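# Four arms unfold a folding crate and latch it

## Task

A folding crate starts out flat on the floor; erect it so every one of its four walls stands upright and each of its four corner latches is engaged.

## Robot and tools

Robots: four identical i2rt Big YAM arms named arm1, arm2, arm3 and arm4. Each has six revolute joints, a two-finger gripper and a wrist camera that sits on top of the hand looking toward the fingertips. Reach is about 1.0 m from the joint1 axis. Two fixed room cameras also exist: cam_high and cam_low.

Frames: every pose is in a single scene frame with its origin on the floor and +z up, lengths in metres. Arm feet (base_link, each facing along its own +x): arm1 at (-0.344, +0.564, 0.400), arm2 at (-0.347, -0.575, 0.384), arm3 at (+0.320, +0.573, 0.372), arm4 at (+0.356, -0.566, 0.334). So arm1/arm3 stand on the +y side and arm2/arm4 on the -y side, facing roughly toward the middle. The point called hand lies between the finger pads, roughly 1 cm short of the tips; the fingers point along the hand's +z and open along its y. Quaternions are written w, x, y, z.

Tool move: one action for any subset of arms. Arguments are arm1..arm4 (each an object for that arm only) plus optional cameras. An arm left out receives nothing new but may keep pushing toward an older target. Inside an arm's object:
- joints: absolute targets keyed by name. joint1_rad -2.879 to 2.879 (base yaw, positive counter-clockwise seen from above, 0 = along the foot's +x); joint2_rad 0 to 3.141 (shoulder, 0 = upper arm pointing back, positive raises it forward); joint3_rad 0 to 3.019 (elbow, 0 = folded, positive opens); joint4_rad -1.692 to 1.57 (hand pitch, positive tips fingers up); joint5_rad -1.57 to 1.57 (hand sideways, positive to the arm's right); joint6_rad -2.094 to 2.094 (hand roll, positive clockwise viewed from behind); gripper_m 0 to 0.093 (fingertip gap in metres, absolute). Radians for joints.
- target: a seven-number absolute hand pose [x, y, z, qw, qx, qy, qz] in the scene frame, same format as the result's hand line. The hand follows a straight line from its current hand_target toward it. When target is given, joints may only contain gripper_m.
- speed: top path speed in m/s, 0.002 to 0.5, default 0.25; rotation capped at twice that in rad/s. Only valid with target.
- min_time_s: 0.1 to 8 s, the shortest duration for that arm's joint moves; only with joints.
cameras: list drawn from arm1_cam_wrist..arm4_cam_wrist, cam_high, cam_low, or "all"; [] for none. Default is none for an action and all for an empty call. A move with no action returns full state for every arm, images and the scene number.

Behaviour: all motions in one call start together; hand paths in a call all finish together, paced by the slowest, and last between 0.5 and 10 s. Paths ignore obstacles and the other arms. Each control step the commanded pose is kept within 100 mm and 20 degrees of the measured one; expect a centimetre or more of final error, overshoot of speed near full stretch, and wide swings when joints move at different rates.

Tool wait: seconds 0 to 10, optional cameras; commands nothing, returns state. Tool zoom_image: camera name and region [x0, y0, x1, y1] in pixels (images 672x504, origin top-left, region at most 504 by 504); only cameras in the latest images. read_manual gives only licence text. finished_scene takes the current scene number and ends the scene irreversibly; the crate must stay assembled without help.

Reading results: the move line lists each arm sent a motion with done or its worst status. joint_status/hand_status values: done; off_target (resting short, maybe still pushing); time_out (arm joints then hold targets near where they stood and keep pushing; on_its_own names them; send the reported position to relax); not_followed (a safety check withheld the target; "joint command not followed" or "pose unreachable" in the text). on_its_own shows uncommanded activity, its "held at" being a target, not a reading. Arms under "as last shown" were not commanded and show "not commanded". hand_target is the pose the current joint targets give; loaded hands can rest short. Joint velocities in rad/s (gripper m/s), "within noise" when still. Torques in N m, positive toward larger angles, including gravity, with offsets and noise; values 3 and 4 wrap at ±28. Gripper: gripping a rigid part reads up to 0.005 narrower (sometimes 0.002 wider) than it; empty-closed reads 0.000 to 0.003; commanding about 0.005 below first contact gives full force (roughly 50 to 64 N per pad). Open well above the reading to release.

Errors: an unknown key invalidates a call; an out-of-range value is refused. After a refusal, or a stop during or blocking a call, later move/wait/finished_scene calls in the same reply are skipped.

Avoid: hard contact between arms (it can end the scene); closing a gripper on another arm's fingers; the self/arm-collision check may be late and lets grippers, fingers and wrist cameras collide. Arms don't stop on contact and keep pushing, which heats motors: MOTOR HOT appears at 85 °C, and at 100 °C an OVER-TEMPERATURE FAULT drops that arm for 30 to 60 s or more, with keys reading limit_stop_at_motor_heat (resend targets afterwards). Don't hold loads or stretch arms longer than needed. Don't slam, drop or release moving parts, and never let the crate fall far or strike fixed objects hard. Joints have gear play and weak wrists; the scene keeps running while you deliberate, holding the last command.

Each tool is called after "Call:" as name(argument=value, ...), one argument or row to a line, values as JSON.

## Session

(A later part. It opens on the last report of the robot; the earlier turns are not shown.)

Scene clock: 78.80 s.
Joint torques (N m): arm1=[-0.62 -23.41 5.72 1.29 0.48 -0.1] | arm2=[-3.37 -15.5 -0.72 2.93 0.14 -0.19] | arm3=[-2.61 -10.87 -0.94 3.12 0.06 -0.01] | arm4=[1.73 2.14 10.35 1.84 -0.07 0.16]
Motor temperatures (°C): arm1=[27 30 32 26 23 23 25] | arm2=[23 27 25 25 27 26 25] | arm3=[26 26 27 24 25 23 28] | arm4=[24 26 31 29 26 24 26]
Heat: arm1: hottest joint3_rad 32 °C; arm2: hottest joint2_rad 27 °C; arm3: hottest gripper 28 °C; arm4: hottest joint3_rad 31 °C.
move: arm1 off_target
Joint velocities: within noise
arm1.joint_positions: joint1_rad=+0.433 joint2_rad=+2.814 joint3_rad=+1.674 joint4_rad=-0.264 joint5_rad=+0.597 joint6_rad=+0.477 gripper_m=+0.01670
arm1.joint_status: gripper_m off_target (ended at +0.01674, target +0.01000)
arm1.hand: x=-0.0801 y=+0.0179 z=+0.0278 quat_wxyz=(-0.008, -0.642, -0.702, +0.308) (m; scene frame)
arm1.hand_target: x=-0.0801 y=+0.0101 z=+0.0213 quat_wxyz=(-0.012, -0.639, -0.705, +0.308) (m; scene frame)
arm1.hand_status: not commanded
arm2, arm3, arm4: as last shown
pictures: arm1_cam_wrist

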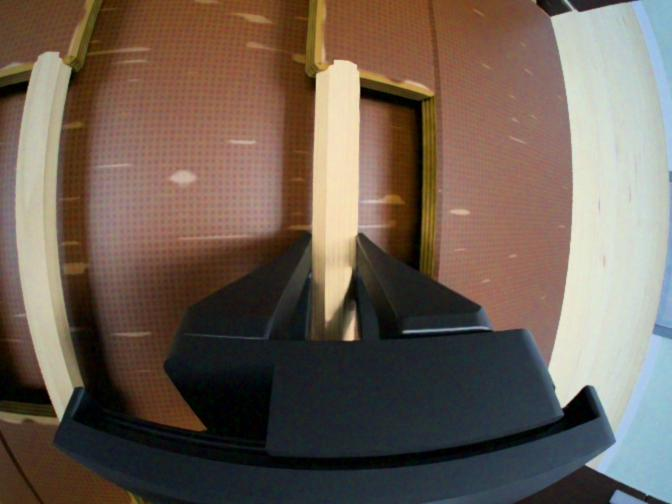

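Call:
move(
  arm1={"target": [-0.090, 0.008, 0.092, 0.0723, 0.6607, 0.7034, -0.2520], "speed": 0.13, "joints": {"gripper_m": 0.01}},
  cameras=[],
)

Call:
move(
  arm1={"target": [-0.112, 0.009, 0.146, 0.1334, 0.6801, 0.6944, -0.1934], "speed": 0.13, "joints": {"gripper_m": 0.01}},
  cameras=["arm1_cam_wrist"],
)

Scene clock: 84.43 s.
Joint torques (N m): arm1=[-1.85 -28.22 2.65 1.01 0.88 -0.33] | arm2=[-3.31 -15.44 -0.75 2.95 0.14 -0.2] | arm3=[-2.55 -10.34 -1.01 3.19 0.05 -0.02] | arm4=[1.73 2.14 10.36 1.84 -0.07 0.16]
Motor temperatures (°C): arm1=[27 30 32 26 23 23 25] | arm2=[23 27 25 25 27 26 25] | arm3=[26 26 27 24 25 23 28] | arm4=[24 26 31 29 26 24 26]
Heat: arm1: hottest joint3_rad 32 °C; arm2: hottest joint2_rad 27 °C; arm3: hottest gripper 28 °C; arm4: hottest joint3_rad 31 °C.
move: arm1 off_target
Joint velocities: within noise
arm1.joint_positions: joint1_rad=+0.384 joint2_rad=+2.657 joint3_rad=+1.486 joint4_rad=-0.127 joint5_rad=+0.432 joint6_rad=+0.477 gripper_m=+0.01670
arm1.joint_status: gripper_m off_target (ended at +0.01670, target +0.01000)
arm1.hand: x=-0.0847 y=+0.0176 z=+0.0730 quat_wxyz=(-0.073, -0.673, -0.695, +0.243) (m; scene frame)
arm1.hand_target: x=-0.0891 y=+0.0074 z=+0.0913 quat_wxyz=(-0.072, -0.661, -0.703, +0.252) (m; scene frame)
arm1.hand_status: off_target (0.022 m and 2.0 deg from the pose sent, 0.066 m and 10.0 deg at the start)
arm2, arm3, arm4: as last shown
pictures: none
No camera images: "cameras" was empty.

Scene clock: 85.77 s.
Joint torques (N m): arm1=[-1.61 -27.22 2.36 0.95 1.27 -0.36] | arm2=[-3.31 -15.5 -0.75 2.95 0.15 -0.19] | arm3=[-2.26 -10.46 -0.91 3.04 0.08 -0.02] | arm4=[1.73 2.14 10.35 1.83 -0.07 0.17]
Motor temperatures (°C): arm1=[27 30 31 26 23 23 25] | arm2=[23 27 25 25 27 26 25] | arm3=[26 26 27 24 25 23 28] | arm4=[24 26 31 29 26 24 26]
Heat: arm1: hottest joint3_rad 31 °C; arm2: hottest joint2_rad 27 °C; arm3: hottest gripper 28 °C; arm4: hottest joint3_rad 31 °C.
move: arm1 off_target
Joint velocities: within noise
arm1.joint_positions: joint1_rad=+0.310 joint2_rad=+2.499 joint3_rad=+1.312 joint4_rad=-0.018 joint5_rad=+0.249 joint6_rad=+0.465 gripper_m=+0.01670
arm1.joint_status: gripper_m off_target (ended at +0.01670, target +0.01000)
arm1.hand: x=-0.1011 y=+0.0186 z=+0.1237 quat_wxyz=(-0.135, -0.695, -0.685, +0.175) (m; scene frame)
arm1.hand_target: x=-0.1104 y=+0.0089 z=+0.1448 quat_wxyz=(-0.133, -0.681, -0.694, +0.192) (m; scene frame)
arm1.hand_status: off_target (0.027 m and 3.0 deg from the pose sent, 0.078 m and 9.0 deg at the start)
arm2, arm3, arm4: as last shown
pictures: arm1_cam_wrist

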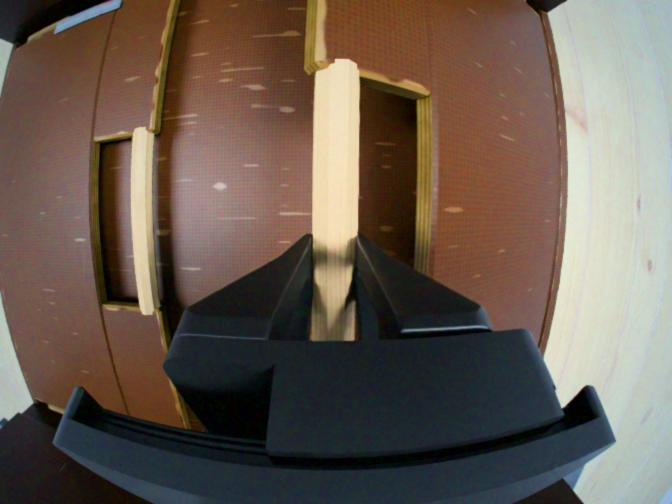

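Lifting well. Continue, bringing arm4 to hover at the later part.

Call:
move(
  arm1={"target": [-0.149, 0.011, 0.198, 0.1934, 0.6944, 0.6801, -0.1334], "speed": 0.13, "joints": {"gripper_m": 0.01}},
  cameras=[],
)

Call:
move(
  arm1={"target": [-0.196, 0.013, 0.231, 0.2520, 0.7034, 0.6607, -0.0723], "speed": 0.12, "joints": {"gripper_m": 0.01}},
  cameras=["arm1_cam_wrist"],
)

Scene clock: 87.97 s.
Joint torques (N m): arm1=[-1.79 -26.11 2.62 1.09 1.03 -0.47] | arm2=[-3.31 -15.44 -0.73 2.95 0.15 -0.19] | arm3=[-2.02 -10.58 -0.98 2.97 0.09 -0.02] | arm4=[1.73 2.14 10.35 1.84 -0.07 0.16]
Motor temperatures (°C): arm1=[27 31 31 26 23 23 25] | arm2=[23 27 25 25 27 26 25] | arm3=[26 26 27 24 25 23 28] | arm4=[24 26 31 29 26 24 26]
Heat: arm1: hottest joint2_rad 31 °C; arm2: hottest joint2_rad 27 °C; arm3: hottest gripper 28 °C; arm4: hottest joint3_rad 31 °C.
move: arm1 off_target
Joint velocities: within noise
arm1.joint_positions: joint1_rad=+0.201 joint2_rad=+2.344 joint3_rad=+1.155 joint4_rad=+0.057 joint5_rad=+0.060 joint6_rad=+0.431 gripper_m=+0.01685
arm1.joint_status: gripper_m off_target (ended at +0.01685, target +0.01000)
arm1.hand: x=-0.1362 y=+0.0195 z=+0.1771 quat_wxyz=(-0.191, -0.709, -0.670, +0.111) (m; scene frame)
arm1.hand_target: x=-0.1476 y=+0.0101 z=+0.1974 quat_wxyz=(-0.194, -0.695, -0.680, +0.132) (m; scene frame)
arm1.hand_status: off_target (0.026 m and 3.3 deg from the pose sent, 0.089 m and 8.2 deg at the start)
arm2, arm3, arm4: as last shown
pictures: none
No camera images: "cameras" was empty.

Scene clock: 89.33 s.
Joint torques (N m): arm1=[-2.73 -24.7 2.69 1.62 0.87 -0.47] | arm2=[-3.25 -15.5 -0.73 2.95 0.14 -0.19] | arm3=[-2.55 -11.05 -1.07 3.02 0.08 -0.02] | arm4=[1.73 2.14 10.35 1.84 -0.07 0.16]
Motor temperatures (°C): arm1=[27 31 31 26 23 23 25] | arm2=[23 27 25 25 27 26 25] | arm3=[26 26 27 24 25 23 28] | arm4=[24 26 31 29 26 24 26]
Heat: arm1: hottest joint2_rad 31 °C; arm2: hottest joint2_rad 27 °C; arm3: hottest gripper 28 °C; arm4: hottest joint3_rad 31 °C.
move: arm1 off_target
Joint velocities: within noise
arm1.joint_positions: joint1_rad=+0.068 joint2_rad=+2.246 joint3_rad=+1.049 joint4_rad=+0.113 joint5_rad=-0.150 joint6_rad=+0.390 gripper_m=+0.01691
arm1.joint_status: gripper_m off_target (ended at +0.01691, target +0.01000)
arm1.hand: x=-0.1789 y=+0.0213 z=+0.2127 quat_wxyz=(-0.248, -0.717, -0.650, +0.047) (m; scene frame)
arm1.hand_target: x=-0.1947 y=+0.0129 z=+0.2300 quat_wxyz=(-0.252, -0.704, -0.660, +0.071) (m; scene frame)
arm1.hand_status: off_target (0.026 m and 3.6 deg from the pose sent, 0.081 m and 8.3 deg at the start)
arm2.joint_positions: joint1_rad=-0.657 joint2_rad=+2.355 joint3_rad=+0.582 joint4_rad=+1.269 joint5_rad=-0.275 joint6_rad=+1.186 gripper_m=+0.01663
arm2.joint_status: not commanded
arm2.hand: x=-0.0430 y=-0.2103 z=+0.2441 quat_wxyz=(-0.182, -0.104, -0.849, -0.485) (m; scene frame)
arm2.hand_target: x=-0.0298 y=-0.2224 z=+0.2543 quat_wxyz=(-0.203, -0.115, -0.840, -0.491) (m; scene frame)
arm2.hand_status: not commanded
arm3, arm4: as last shown
pictures: arm1_cam_wrist

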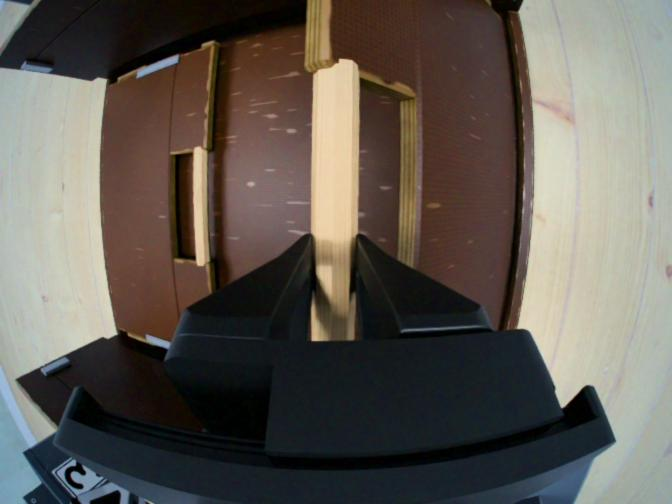

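Call:
move(
  arm1={"target": [-0.261, 0.015, 0.258, 0.3085, 0.7070, 0.6362, -0.0108], "speed": 0.12, "joints": {"gripper_m": 0.01}},
  arm4={"joints": {"joint1_rad": 0.593, "joint2_rad": 1.979, "joint3_rad": 1.495, "joint4_rad": -1.068, "joint5_rad": 0.617, "joint6_rad": 0.666, "gripper_m": 0.05}, "min_time_s": 2.2},
  cameras=["arm4_cam_wrist", "cam_high", "arm1_cam_wrist"],
)

Scene clock: 93.67 s.
Joint torques (N m): arm1=[-2.67 -23.59 3.33 1.24 0.48 -0.45] | arm2=[-3.31 -15.44 -0.73 2.95 0.14 -0.19] | arm3=[-2.32 -11.05 -1.01 3.08 0.07 -0.02] | arm4=[1.26 -18.73 11.92 0.24 0.42 0.32]
Motor temperatures (°C): arm1=[27 31 31 26 23 23 25] | arm2=[23 27 24 25 27 26 26] | arm3=[26 26 27 24 25 23 28] | arm4=[24 26 31 29 26 25 26]
Heat: arm1: hottest joint2_rad 31 °C; arm2: hottest joint2_rad 27 °C; arm3: hottest gripper 28 °C; arm4: hottest joint3_rad 31 °C.
move: arm1 off_target; arm4 done
Joint velocities: within noise
arm1.joint_positions: joint1_rad=-0.118 joint2_rad=+2.183 joint3_rad=+0.985 joint4_rad=+0.121 joint5_rad=-0.386 joint6_rad=+0.307 gripper_m=+0.01692
arm1.joint_status: gripper_m off_target (ended at +0.01691, target +0.01000)
arm1.hand: x=-0.2435 y=+0.0235 z=+0.2409 quat_wxyz=(-0.303, -0.719, -0.625, -0.015) (m; scene frame)
arm1.hand_target: x=-0.2599 y=+0.0148 z=+0.2573 quat_wxyz=(-0.308, -0.708, -0.635, +0.010) (m; scene frame)
arm1.hand_status: off_target (0.026 m and 3.5 deg from the pose sent, 0.094 m and 8.3 deg at the start)
arm2: as last shown
arm3.joint_positions: joint1_rad=-0.664 joint2_rad=+2.295 joint3_rad=+0.567 joint4_rad=+1.278 joint5_rad=-0.351 joint6_rad=+1.165 gripper_m=+0.01612
arm3.joint_status: not commanded
arm3.hand: x=-0.0093 y=+0.2234 z=+0.2588 quat_wxyz=(-0.507, -0.833, +0.106, +0.194) (m; scene frame)
arm3.hand_target: x=-0.0116 y=+0.2352 z=+0.2524 quat_wxyz=(-0.503, -0.833, +0.117, +0.197) (m; scene frame)
arm3.hand_status: not commanded
arm4.joint_positions: joint1_rad=+0.590 joint2_rad=+1.989 joint3_rad=+1.454 joint4_rad=-1.077 joint5_rad=+0.616 joint6_rad=+0.648 gripper_m=+0.05007
arm4.joint_status: all done
arm4.hand: x=+0.0277 y=-0.1046 z=+0.3730 quat_wxyz=(-0.301, +0.726, -0.617, +0.038) (m; scene frame)
arm4.hand_target: x=+0.0171 y=-0.0898 z=+0.3852 quat_wxyz=(-0.304, +0.714, -0.631, +0.014) (m; scene frame)
arm4.hand_status: not commanded
pictures: arm1_cam_wrist, arm4_cam_wrist, cam_high

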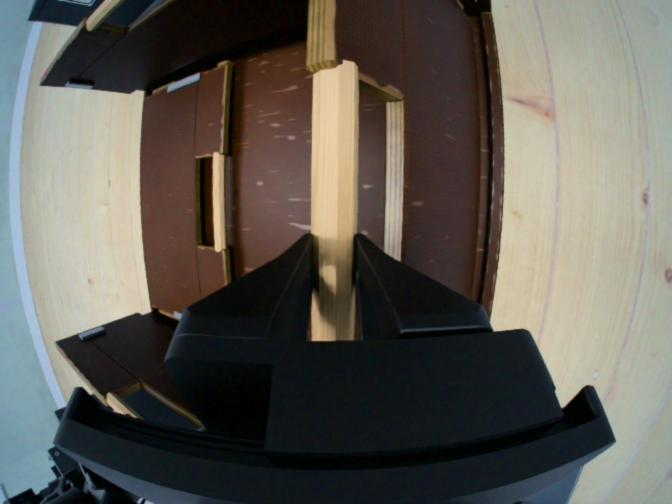

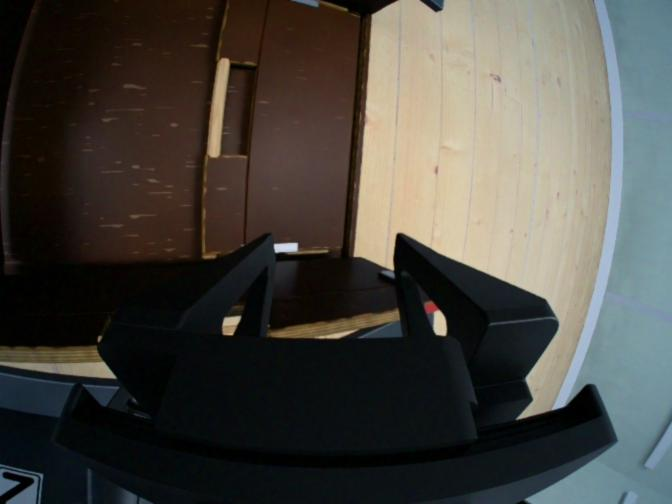

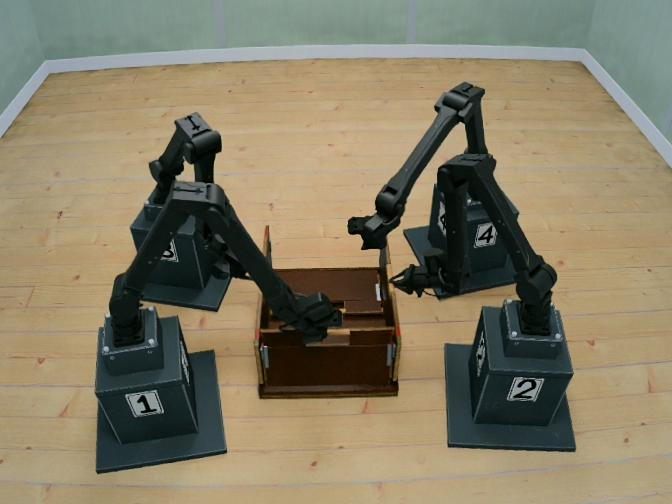

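Call:
move(
  arm1={"target": [-0.297, 0.016, 0.262, 0.3629, 0.7053, 0.6069, 0.0509], "speed": 0.1, "joints": {"gripper_m": 0.01}},
  arm4={"target": [-0.013, -0.037, 0.110, 0.3085, -0.7070, 0.6362, 0.0108], "speed": 0.25, "joints": {"gripper_m": 0.045}},
  cameras=["arm4_cam_wrist", "arm1_cam_wrist"],
)

Scene clock: 98.20 s.
Joint torques (N m): arm1=[-2.84 -22.77 3.97 1.1 -0.32 -0.35] | arm2=[-3.37 -15.44 -0.73 2.95 0.14 -0.19] | arm3=[-2.43 -10.81 -1.06 2.97 0.07 -0.02] | arm4=[1.26 -20.48 9.24 0.36 0.42 0.01]
Motor temperatures (°C): arm1=[27 31 31 26 23 23 25] | arm2=[23 27 24 25 27 26 26] | arm3=[26 26 27 24 25 23 29] | arm4=[24 26 31 29 26 25 26]
Heat: arm1: hottest joint2_rad 31 °C; arm2: hottest joint2_rad 27 °C; arm3: hottest gripper 29 °C; arm4: hottest joint3_rad 31 °C.
move: arm1 off_target; arm4 off_target
Joint velocities: within noise
arm1.joint_positions: joint1_rad=-0.237 joint2_rad=+2.199 joint3_rad=+0.985 joint4_rad=+0.121 joint5_rad=-0.576 joint6_rad=+0.270 gripper_m=+0.01692
arm1.joint_status: gripper_m off_target (ended at +0.01692, target +0.01000)
arm1.hand: x=-0.2788 y=+0.0253 z=+0.2466 quat_wxyz=(-0.350, -0.716, -0.600, -0.069) (m; scene frame)
arm1.hand_target: x=-0.2967 y=+0.0156 z=+0.2609 quat_wxyz=(-0.361, -0.707, -0.606, -0.049) (m; scene frame)
arm1.hand_status: off_target (0.026 m and 2.9 deg from the pose sent, 0.058 m and 8.4 deg at the start)
arm2: as last shown
arm3.joint_positions: joint1_rad=-0.667 joint2_rad=+2.295 joint3_rad=+0.564 joint4_rad=+1.280 joint5_rad=-0.351 joint6_rad=+1.165 gripper_m=+0.01612
arm3.joint_status: not commanded
arm3.hand: x=-0.0094 y=+0.2252 z=+0.2586 quat_wxyz=(-0.507, -0.833, +0.108, +0.194) (m; scene frame)
arm3.hand_target: x=-0.0105 y=+0.2363 z=+0.2518 quat_wxyz=(-0.501, -0.834, +0.118, +0.197) (m; scene frame)
arm3.hand_status: not commanded
arm4.joint_positions: joint1_rad=+0.567 joint2_rad=+2.530 joint3_rad=+1.638 joint4_rad=-0.620 joint5_rad=+0.620 joint6_rad=+0.648 gripper_m=+0.04507
arm4.joint_status: all done
arm4.hand: x=-0.0072 y=-0.0496 z=+0.1142 quat_wxyz=(-0.306, +0.708, -0.636, -0.005) (m; scene frame)
arm4.hand_target: x=-0.0105 y=-0.0393 z=+0.1101 quat_wxyz=(-0.308, +0.707, -0.636, -0.011) (m; scene frame)
arm4.hand_status: off_target (0.014 m and 0.7 deg from the pose sent, 0.275 m and 6.5 deg at the start)
pictures: arm1_cam_wrist, arm4_cam_wrist

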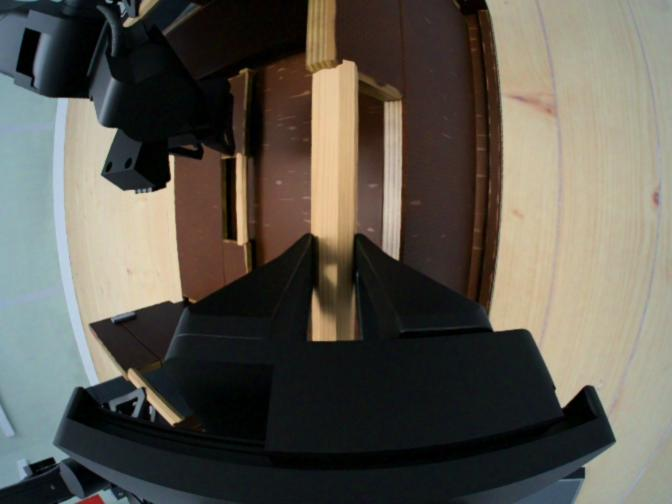

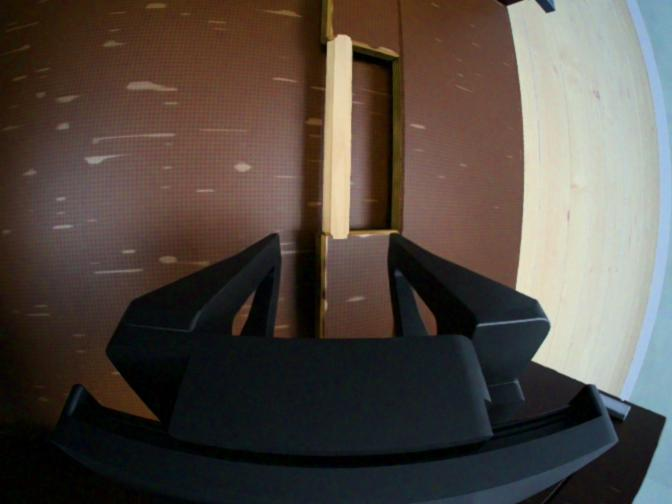

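Call:
move(
  arm1={"target": [-0.319, 0.017, 0.260, 0.3629, 0.7053, 0.6069, 0.0509], "speed": 0.1, "joints": {"gripper_m": 0.01}},
  arm4={"target": [0.010, -0.012, 0.058, 0.3085, -0.7070, 0.6362, 0.0108], "speed": 0.2, "joints": {"gripper_m": 0.042}},
  cameras=[],
)

Call:
move(
  arm1={"target": [-0.335, 0.018, 0.258, 0.3629, 0.7053, 0.6069, 0.0509], "speed": 0.08, "joints": {"gripper_m": 0.01}},
  arm4={"target": [0.021, 0.000, 0.036, 0.3085, -0.7070, 0.6362, 0.0108], "speed": 0.15, "joints": {"gripper_m": 0.042}},
  cameras=["arm4_cam_wrist", "arm1_cam_wrist", "cam_high"],
)

Call:
zoom_image(
  camera="cam_high",
  region=[230, 210, 430, 410],
)

Scene clock: 101.63 s.
Joint torques (N m): arm1=[-4.07 -22.83 4.19 0.88 -0.07 -0.42] | arm2=[-3.37 -15.5 -0.72 2.95 0.19 -0.19] | arm3=[-2.2 -10.93 -1.09 2.93 0.2 -0.03] | arm4=[2.02 -21.07 8.65 0.55 0.24 -0.04]
Motor temperatures (°C): arm1=[27 31 31 26 23 23 26] | arm2=[23 27 24 25 27 26 26] | arm3=[26 26 27 24 25 23 29] | arm4=[24 26 31 29 26 25 26]
Heat: arm1: hottest joint2_rad 31 °C; arm2: hottest joint2_rad 27 °C; arm3: hottest gripper 29 °C; arm4: hottest joint3_rad 31 °C.
move: arm1 off_target; arm4 off_target
Joint velocities: within noise
arm1.joint_positions: joint1_rad=-0.274 joint2_rad=+2.202 joint3_rad=+0.992 joint4_rad=+0.100 joint5_rad=-0.610 joint6_rad=+0.229 gripper_m=+0.01692
arm1.joint_status: gripper_m off_target (ended at +0.01691, target +0.01000)
arm1.hand: x=-0.2936 y=+0.0251 z=+0.2477 quat_wxyz=(-0.357, -0.711, -0.601, -0.074) (m; scene frame)
arm1.hand_target: x=-0.3184 y=+0.0161 z=+0.2602 quat_wxyz=(-0.364, -0.706, -0.606, -0.050) (m; scene frame)
arm1.hand_status: off_target (0.029 m and 2.9 deg from the pose sent, 0.043 m and 2.9 deg at the start)
arm2.joint_positions: joint1_rad=-0.657 joint2_rad=+2.355 joint3_rad=+0.582 joint4_rad=+1.269 joint5_rad=-0.277 joint6_rad=+1.186 gripper_m=+0.01663
arm2.joint_status: not commanded
arm2.hand: x=-0.0432 y=-0.2102 z=+0.2442 quat_wxyz=(-0.181, -0.104, -0.849, -0.485) (m; scene frame)
arm2.hand_target: x=-0.0299 y=-0.2223 z=+0.2543 quat_wxyz=(-0.202, -0.114, -0.840, -0.491) (m; scene frame)
arm2.hand_status: not commanded
arm3.joint_positions: joint1_rad=-0.667 joint2_rad=+2.295 joint3_rad=+0.565 joint4_rad=+1.280 joint5_rad=-0.354 joint6_rad=+1.165 gripper_m=+0.01612
arm3.joint_status: not commanded
arm3.hand: x=-0.0095 y=+0.2245 z=+0.2590 quat_wxyz=(-0.508, -0.833, +0.107, +0.194) (m; scene frame)
arm3.hand_target: x=-0.0112 y=+0.2356 z=+0.2524 quat_wxyz=(-0.502, -0.834, +0.117, +0.197) (m; scene frame)
arm3.hand_status: not commanded
arm4.joint_positions: joint1_rad=+0.511 joint2_rad=+2.645 joint3_rad=+1.712 joint4_rad=-0.540 joint5_rad=+0.620 joint6_rad=+0.590 gripper_m=+0.04208
arm4.joint_status: all done
arm4.hand: x=+0.0139 y=-0.0213 z=+0.0640 quat_wxyz=(-0.308, +0.705, -0.639, -0.006) (m; scene frame)
arm4.hand_target: x=+0.0064 y=-0.0149 z=+0.0584 quat_wxyz=(-0.308, +0.709, -0.634, -0.013) (m; scene frame)
arm4.hand_status: off_target (0.012 m and 0.7 deg from the pose sent, 0.070 m and 0.7 deg at the start)
pictures: none
No camera images: "cameras" was empty.

Scene clock: 103.03 s.
Joint torques (N m): arm1=[-6.53 -22.24 3.85 0.64 -0.08 -0.55] | arm2=[-3.31 -15.44 -0.75 2.93 0.18 -0.2] | arm3=[-2.37 -10.81 -1.01 2.99 0.2 -0.06] | arm4=[1.67 -21.07 8.83 0.61 0.19 -0.06]
Motor temperatures (°C): arm1=[27 31 31 26 23 23 26] | arm2=[23 27 24 25 27 26 26] | arm3=[26 26 27 24 25 23 29] | arm4=[24 26 31 29 26 25 26]
Heat: arm1: hottest joint2_rad 31 °C; arm2: hottest joint2_rad 27 °C; arm3: hottest gripper 29 °C; arm4: hottest joint3_rad 31 °C.
move: arm1 off_target; arm4 off_target
Joint velocities: within noise
arm1.joint_positions: joint1_rad=-0.279 joint2_rad=+2.205 joint3_rad=+1.002 joint4_rad=+0.078 joint5_rad=-0.624 joint6_rad=+0.209 gripper_m=+0.01692
arm1.joint_status: gripper_m off_target (ended at +0.01692, target +0.01000)
arm1.hand: x=-0.2941 y=+0.0253 z=+0.2475 quat_wxyz=(-0.357, -0.707, -0.606, -0.080) (m; scene frame)
arm1.hand_target: x=-0.3332 y=+0.0190 z=+0.2568 quat_wxyz=(-0.362, -0.706, -0.606, -0.051) (m; scene frame)
arm1.hand_status: off_target (0.043 m and 3.4 deg from the pose sent, 0.043 m and 2.9 deg at the start)
arm2, arm3: as last shown
arm4.joint_positions: joint1_rad=+0.479 joint2_rad=+2.691 joint3_rad=+1.748 joint4_rad=-0.509 joint5_rad=+0.619 joint6_rad=+0.559 gripper_m=+0.04208
arm4.joint_status: all done
arm4.hand: x=+0.0271 y=-0.0054 z=+0.0453 quat_wxyz=(-0.309, +0.702, -0.642, -0.007) (m; scene frame)
arm4.hand_target: x=+0.0237 y=+0.0007 z=+0.0356 quat_wxyz=(-0.308, +0.706, -0.638, -0.010) (m; scene frame)
arm4.hand_status: off_target (0.012 m and 1.0 deg from the pose sent, 0.036 m and 0.7 deg at the start)
pictures: arm1_cam_wrist, arm4_cam_wrist, cam_high

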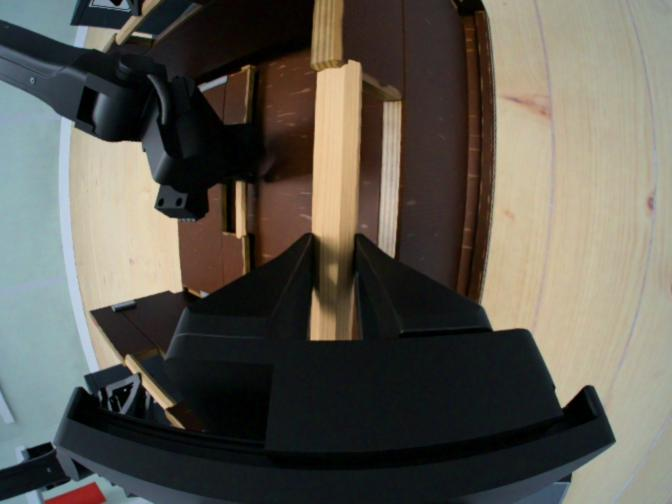

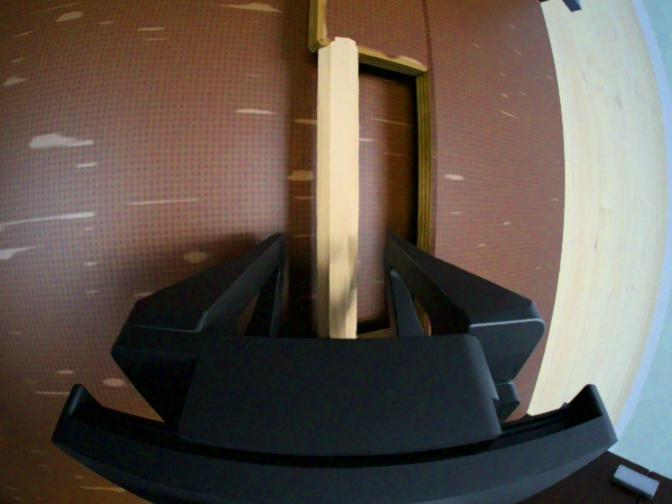

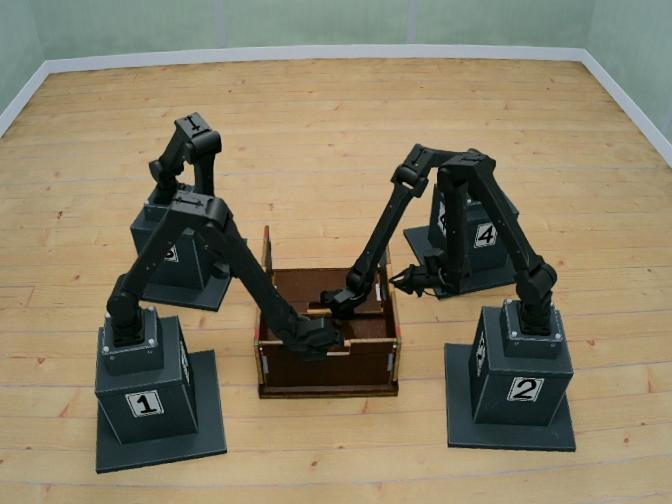

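Scaled by 2.520 from the camera's 672x504 image, which has a finer 960x720 frame.

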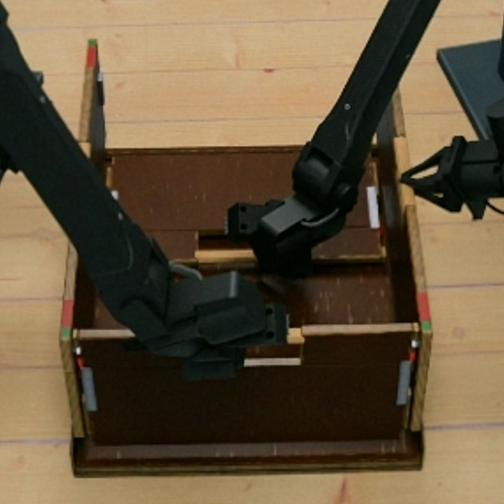

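Call:
move(
  arm1={"target": [-0.352, 0.019, 0.256, 0.3629, 0.7053, 0.6069, 0.0509], "speed": 0.08, "joints": {"gripper_m": 0.01}},
  arm4={"target": [0.029, 0.007, 0.0235, 0.3085, -0.7070, 0.6362, 0.0108], "speed": 0.12, "joints": {"gripper_m": 0.042}},
  cameras=["arm4_cam_wrist"],
)

Call:
zoom_image(
  camera="arm4_cam_wrist",
  region=[220, 180, 460, 360],
)

Scene clock: 107.20 s.
Joint torques (N m): arm1=[-8.18 -22.24 3.64 0.61 0.03 -0.66] | arm2=[-3.31 -15.56 -0.75 2.93 0.18 -0.19] | arm3=[-2.49 -10.64 -0.95 3.02 0.17 -0.02] | arm4=[0.91 -20.95 8.66 0.7 0.18 -0.05]
Motor temperatures (°C): arm1=[27 31 31 26 23 23 26] | arm2=[23 27 24 25 27 26 26] | arm3=[26 26 27 24 25 23 29] | arm4=[24 26 31 29 26 25 26]
Heat: arm1: hottest joint2_rad 31 °C; arm2: hottest joint2_rad 27 °C; arm3: hottest gripper 29 °C; arm4: hottest joint3_rad 31 °C.
move: arm1 off_target; arm4 off_target
Joint velocities: within noise
arm1.joint_positions: joint1_rad=-0.286 joint2_rad=+2.209 joint3_rad=+1.012 joint4_rad=+0.055 joint5_rad=-0.648 joint6_rad=+0.186 gripper_m=+0.01692
arm1.joint_status: gripper_m off_target (ended at +0.01692, target +0.01000)
arm1.hand: x=-0.2947 y=+0.0255 z=+0.2479 quat_wxyz=(-0.359, -0.701, -0.610, -0.089) (m; scene frame)
arm1.hand_target: x=-0.3477 y=+0.0207 z=+0.2561 quat_wxyz=(-0.365, -0.705, -0.606, -0.053) (m; scene frame)
arm1.hand_status: off_target (0.058 m and 4.4 deg from the pose sent, 0.059 m and 3.4 deg at the start)
arm2, arm3: as last shown
arm4.joint_positions: joint1_rad=+0.473 joint2_rad=+2.716 joint3_rad=+1.764 joint4_rad=-0.489 joint5_rad=+0.617 joint6_rad=+0.538 gripper_m=+0.04207
arm4.joint_status: all done
arm4.hand: x=+0.0292 y=-0.0020 z=+0.0342 quat_wxyz=(-0.309, +0.706, -0.637, -0.008) (m; scene frame)
arm4.hand_target: x=+0.0297 y=+0.0059 z=+0.0236 quat_wxyz=(-0.308, +0.707, -0.636, -0.010) (m; scene frame)
arm4.hand_status: off_target (0.014 m and 0.4 deg from the pose sent, 0.025 m and 1.0 deg at the start)
pictures: arm4_cam_wrist

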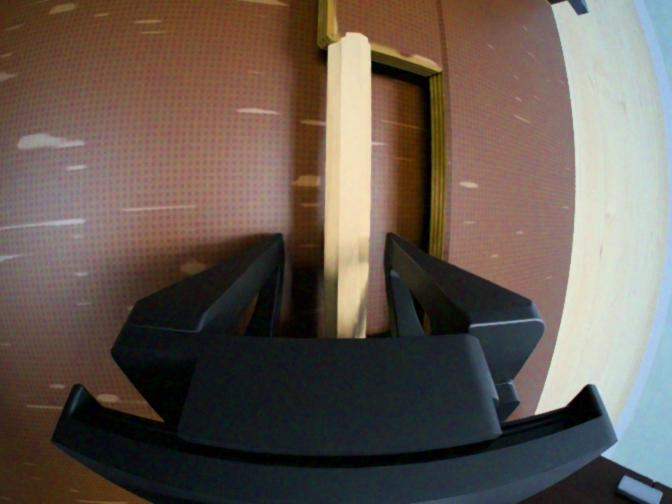

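Scaled by 2.100 from the camera's 672x504 image, which has a finer 960x720 frame.

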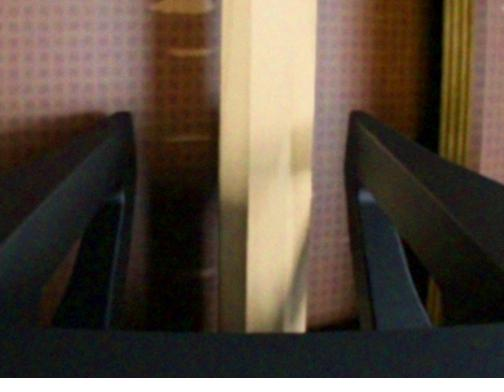

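Call:
move(
  arm1={"target": [-0.330, 0.018, 0.256, 0.3629, 0.7053, 0.6069, 0.0509], "speed": 0.08, "joints": {"gripper_m": 0.01}},
  arm4={"target": [0.0355, 0.007, 0.0235, 0.3085, -0.7070, 0.6362, 0.0108], "speed": 0.12, "joints": {"gripper_m": 0.035}},
  cameras=[],
)

Call:
move(
  arm4={"joints": {"gripper_m": 0.010}},
  cameras=["arm4_cam_wrist"],
)

Scene clock: 110.00 s.
Joint torques (N m): arm1=[-5.01 -22.3 3.06 1.96 0.82 -0.29] | arm2=[-3.31 -15.5 -0.75 2.93 0.19 -0.19] | arm3=[-1.9 -10.64 -1.05 2.88 0.2 -0.01] | arm4=[0.79 -21.54 7.43 0.76 0.18 -0.09]
Motor temperatures (°C): arm1=[27 31 31 26 23 23 26] | arm2=[23 27 24 25 27 26 26] | arm3=[26 26 27 24 25 23 29] | arm4=[24 27 31 29 26 25 26]
Heat: arm1: hottest joint2_rad 31 °C; arm2: hottest joint2_rad 27 °C; arm3: hottest gripper 29 °C; arm4: hottest joint3_rad 31 °C.
move: arm1 off_target; arm4 off_target
Joint velocities: within noise
arm1.joint_positions: joint1_rad=-0.285 joint2_rad=+2.209 joint3_rad=+1.012 joint4_rad=+0.057 joint5_rad=-0.642 joint6_rad=+0.186 gripper_m=+0.01692
arm1.joint_status: gripper_m off_target (ended at +0.01692, target +0.01000)
arm1.hand: x=-0.2948 y=+0.0251 z=+0.2474 quat_wxyz=(-0.358, -0.701, -0.611, -0.086) (m; scene frame)
arm1.hand_target: x=-0.3291 y=+0.0185 z=+0.2555 quat_wxyz=(-0.362, -0.706, -0.606, -0.051) (m; scene frame)
arm1.hand_status: off_target (0.037 m and 4.1 deg from the pose sent, 0.037 m and 4.4 deg at the start)
arm2, arm3: as last shown
arm4.joint_positions: joint1_rad=+0.465 joint2_rad=+2.716 joint3_rad=+1.765 joint4_rad=-0.474 joint5_rad=+0.616 joint6_rad=+0.530 gripper_m=+0.03508
arm4.joint_status: all done
arm4.hand: x=+0.0308 y=+0.0035 z=+0.0349 quat_wxyz=(-0.310, +0.704, -0.639, -0.013) (m; scene frame)
arm4.hand_target: x=+0.0353 y=+0.0066 z=+0.0239 quat_wxyz=(-0.308, +0.707, -0.637, -0.011) (m; scene frame)
arm4.hand_status: off_target (0.013 m and 0.6 deg from the pose sent, 0.015 m and 0.4 deg at the start)
pictures: none
No camera images: "cameras" was empty.

Scene clock: 110.60 s.
Joint torques (N m): arm1=[-5.25 -22.12 3.1 2.09 0.84 -0.3] | arm2=[-3.31 -15.44 -0.73 2.93 0.19 -0.19] | arm3=[-2.26 -11.28 -1.09 3.06 0.2 -0.03] | arm4=[1.08 -21.48 7.42 0.73 0.07 -0.06]
Motor temperatures (°C): arm1=[27 31 31 26 23 23 26] | arm2=[23 27 24 25 27 26 26] | arm3=[26 26 27 24 25 23 29] | arm4=[24 27 31 29 26 25 26]
Heat: arm1: hottest joint2_rad 31 °C; arm2: hottest joint2_rad 27 °C; arm3: hottest gripper 29 °C; arm4: hottest joint3_rad 31 °C.
move: arm4 off_target
Joint velocities: within noise
arm1, arm2, arm3: as last shown
arm4.joint_positions: joint1_rad=+0.462 joint2_rad=+2.714 joint3_rad=+1.765 joint4_rad=-0.474 joint5_rad=+0.619 joint6_rad=+0.532 gripper_m=+0.01625
arm4.joint_status: gripper_m off_target (ended at +0.01627, target +0.01000)
arm4.hand: x=+0.0325 y=+0.0053 z=+0.0362 quat_wxyz=(-0.311, +0.702, -0.641, -0.013) (m; scene frame)
arm4.hand_target: x=+0.0362 y=+0.0078 z=+0.0248 quat_wxyz=(-0.308, +0.705, -0.638, -0.012) (m; scene frame)
arm4.hand_status: not commanded
pictures: arm4_cam_wrist

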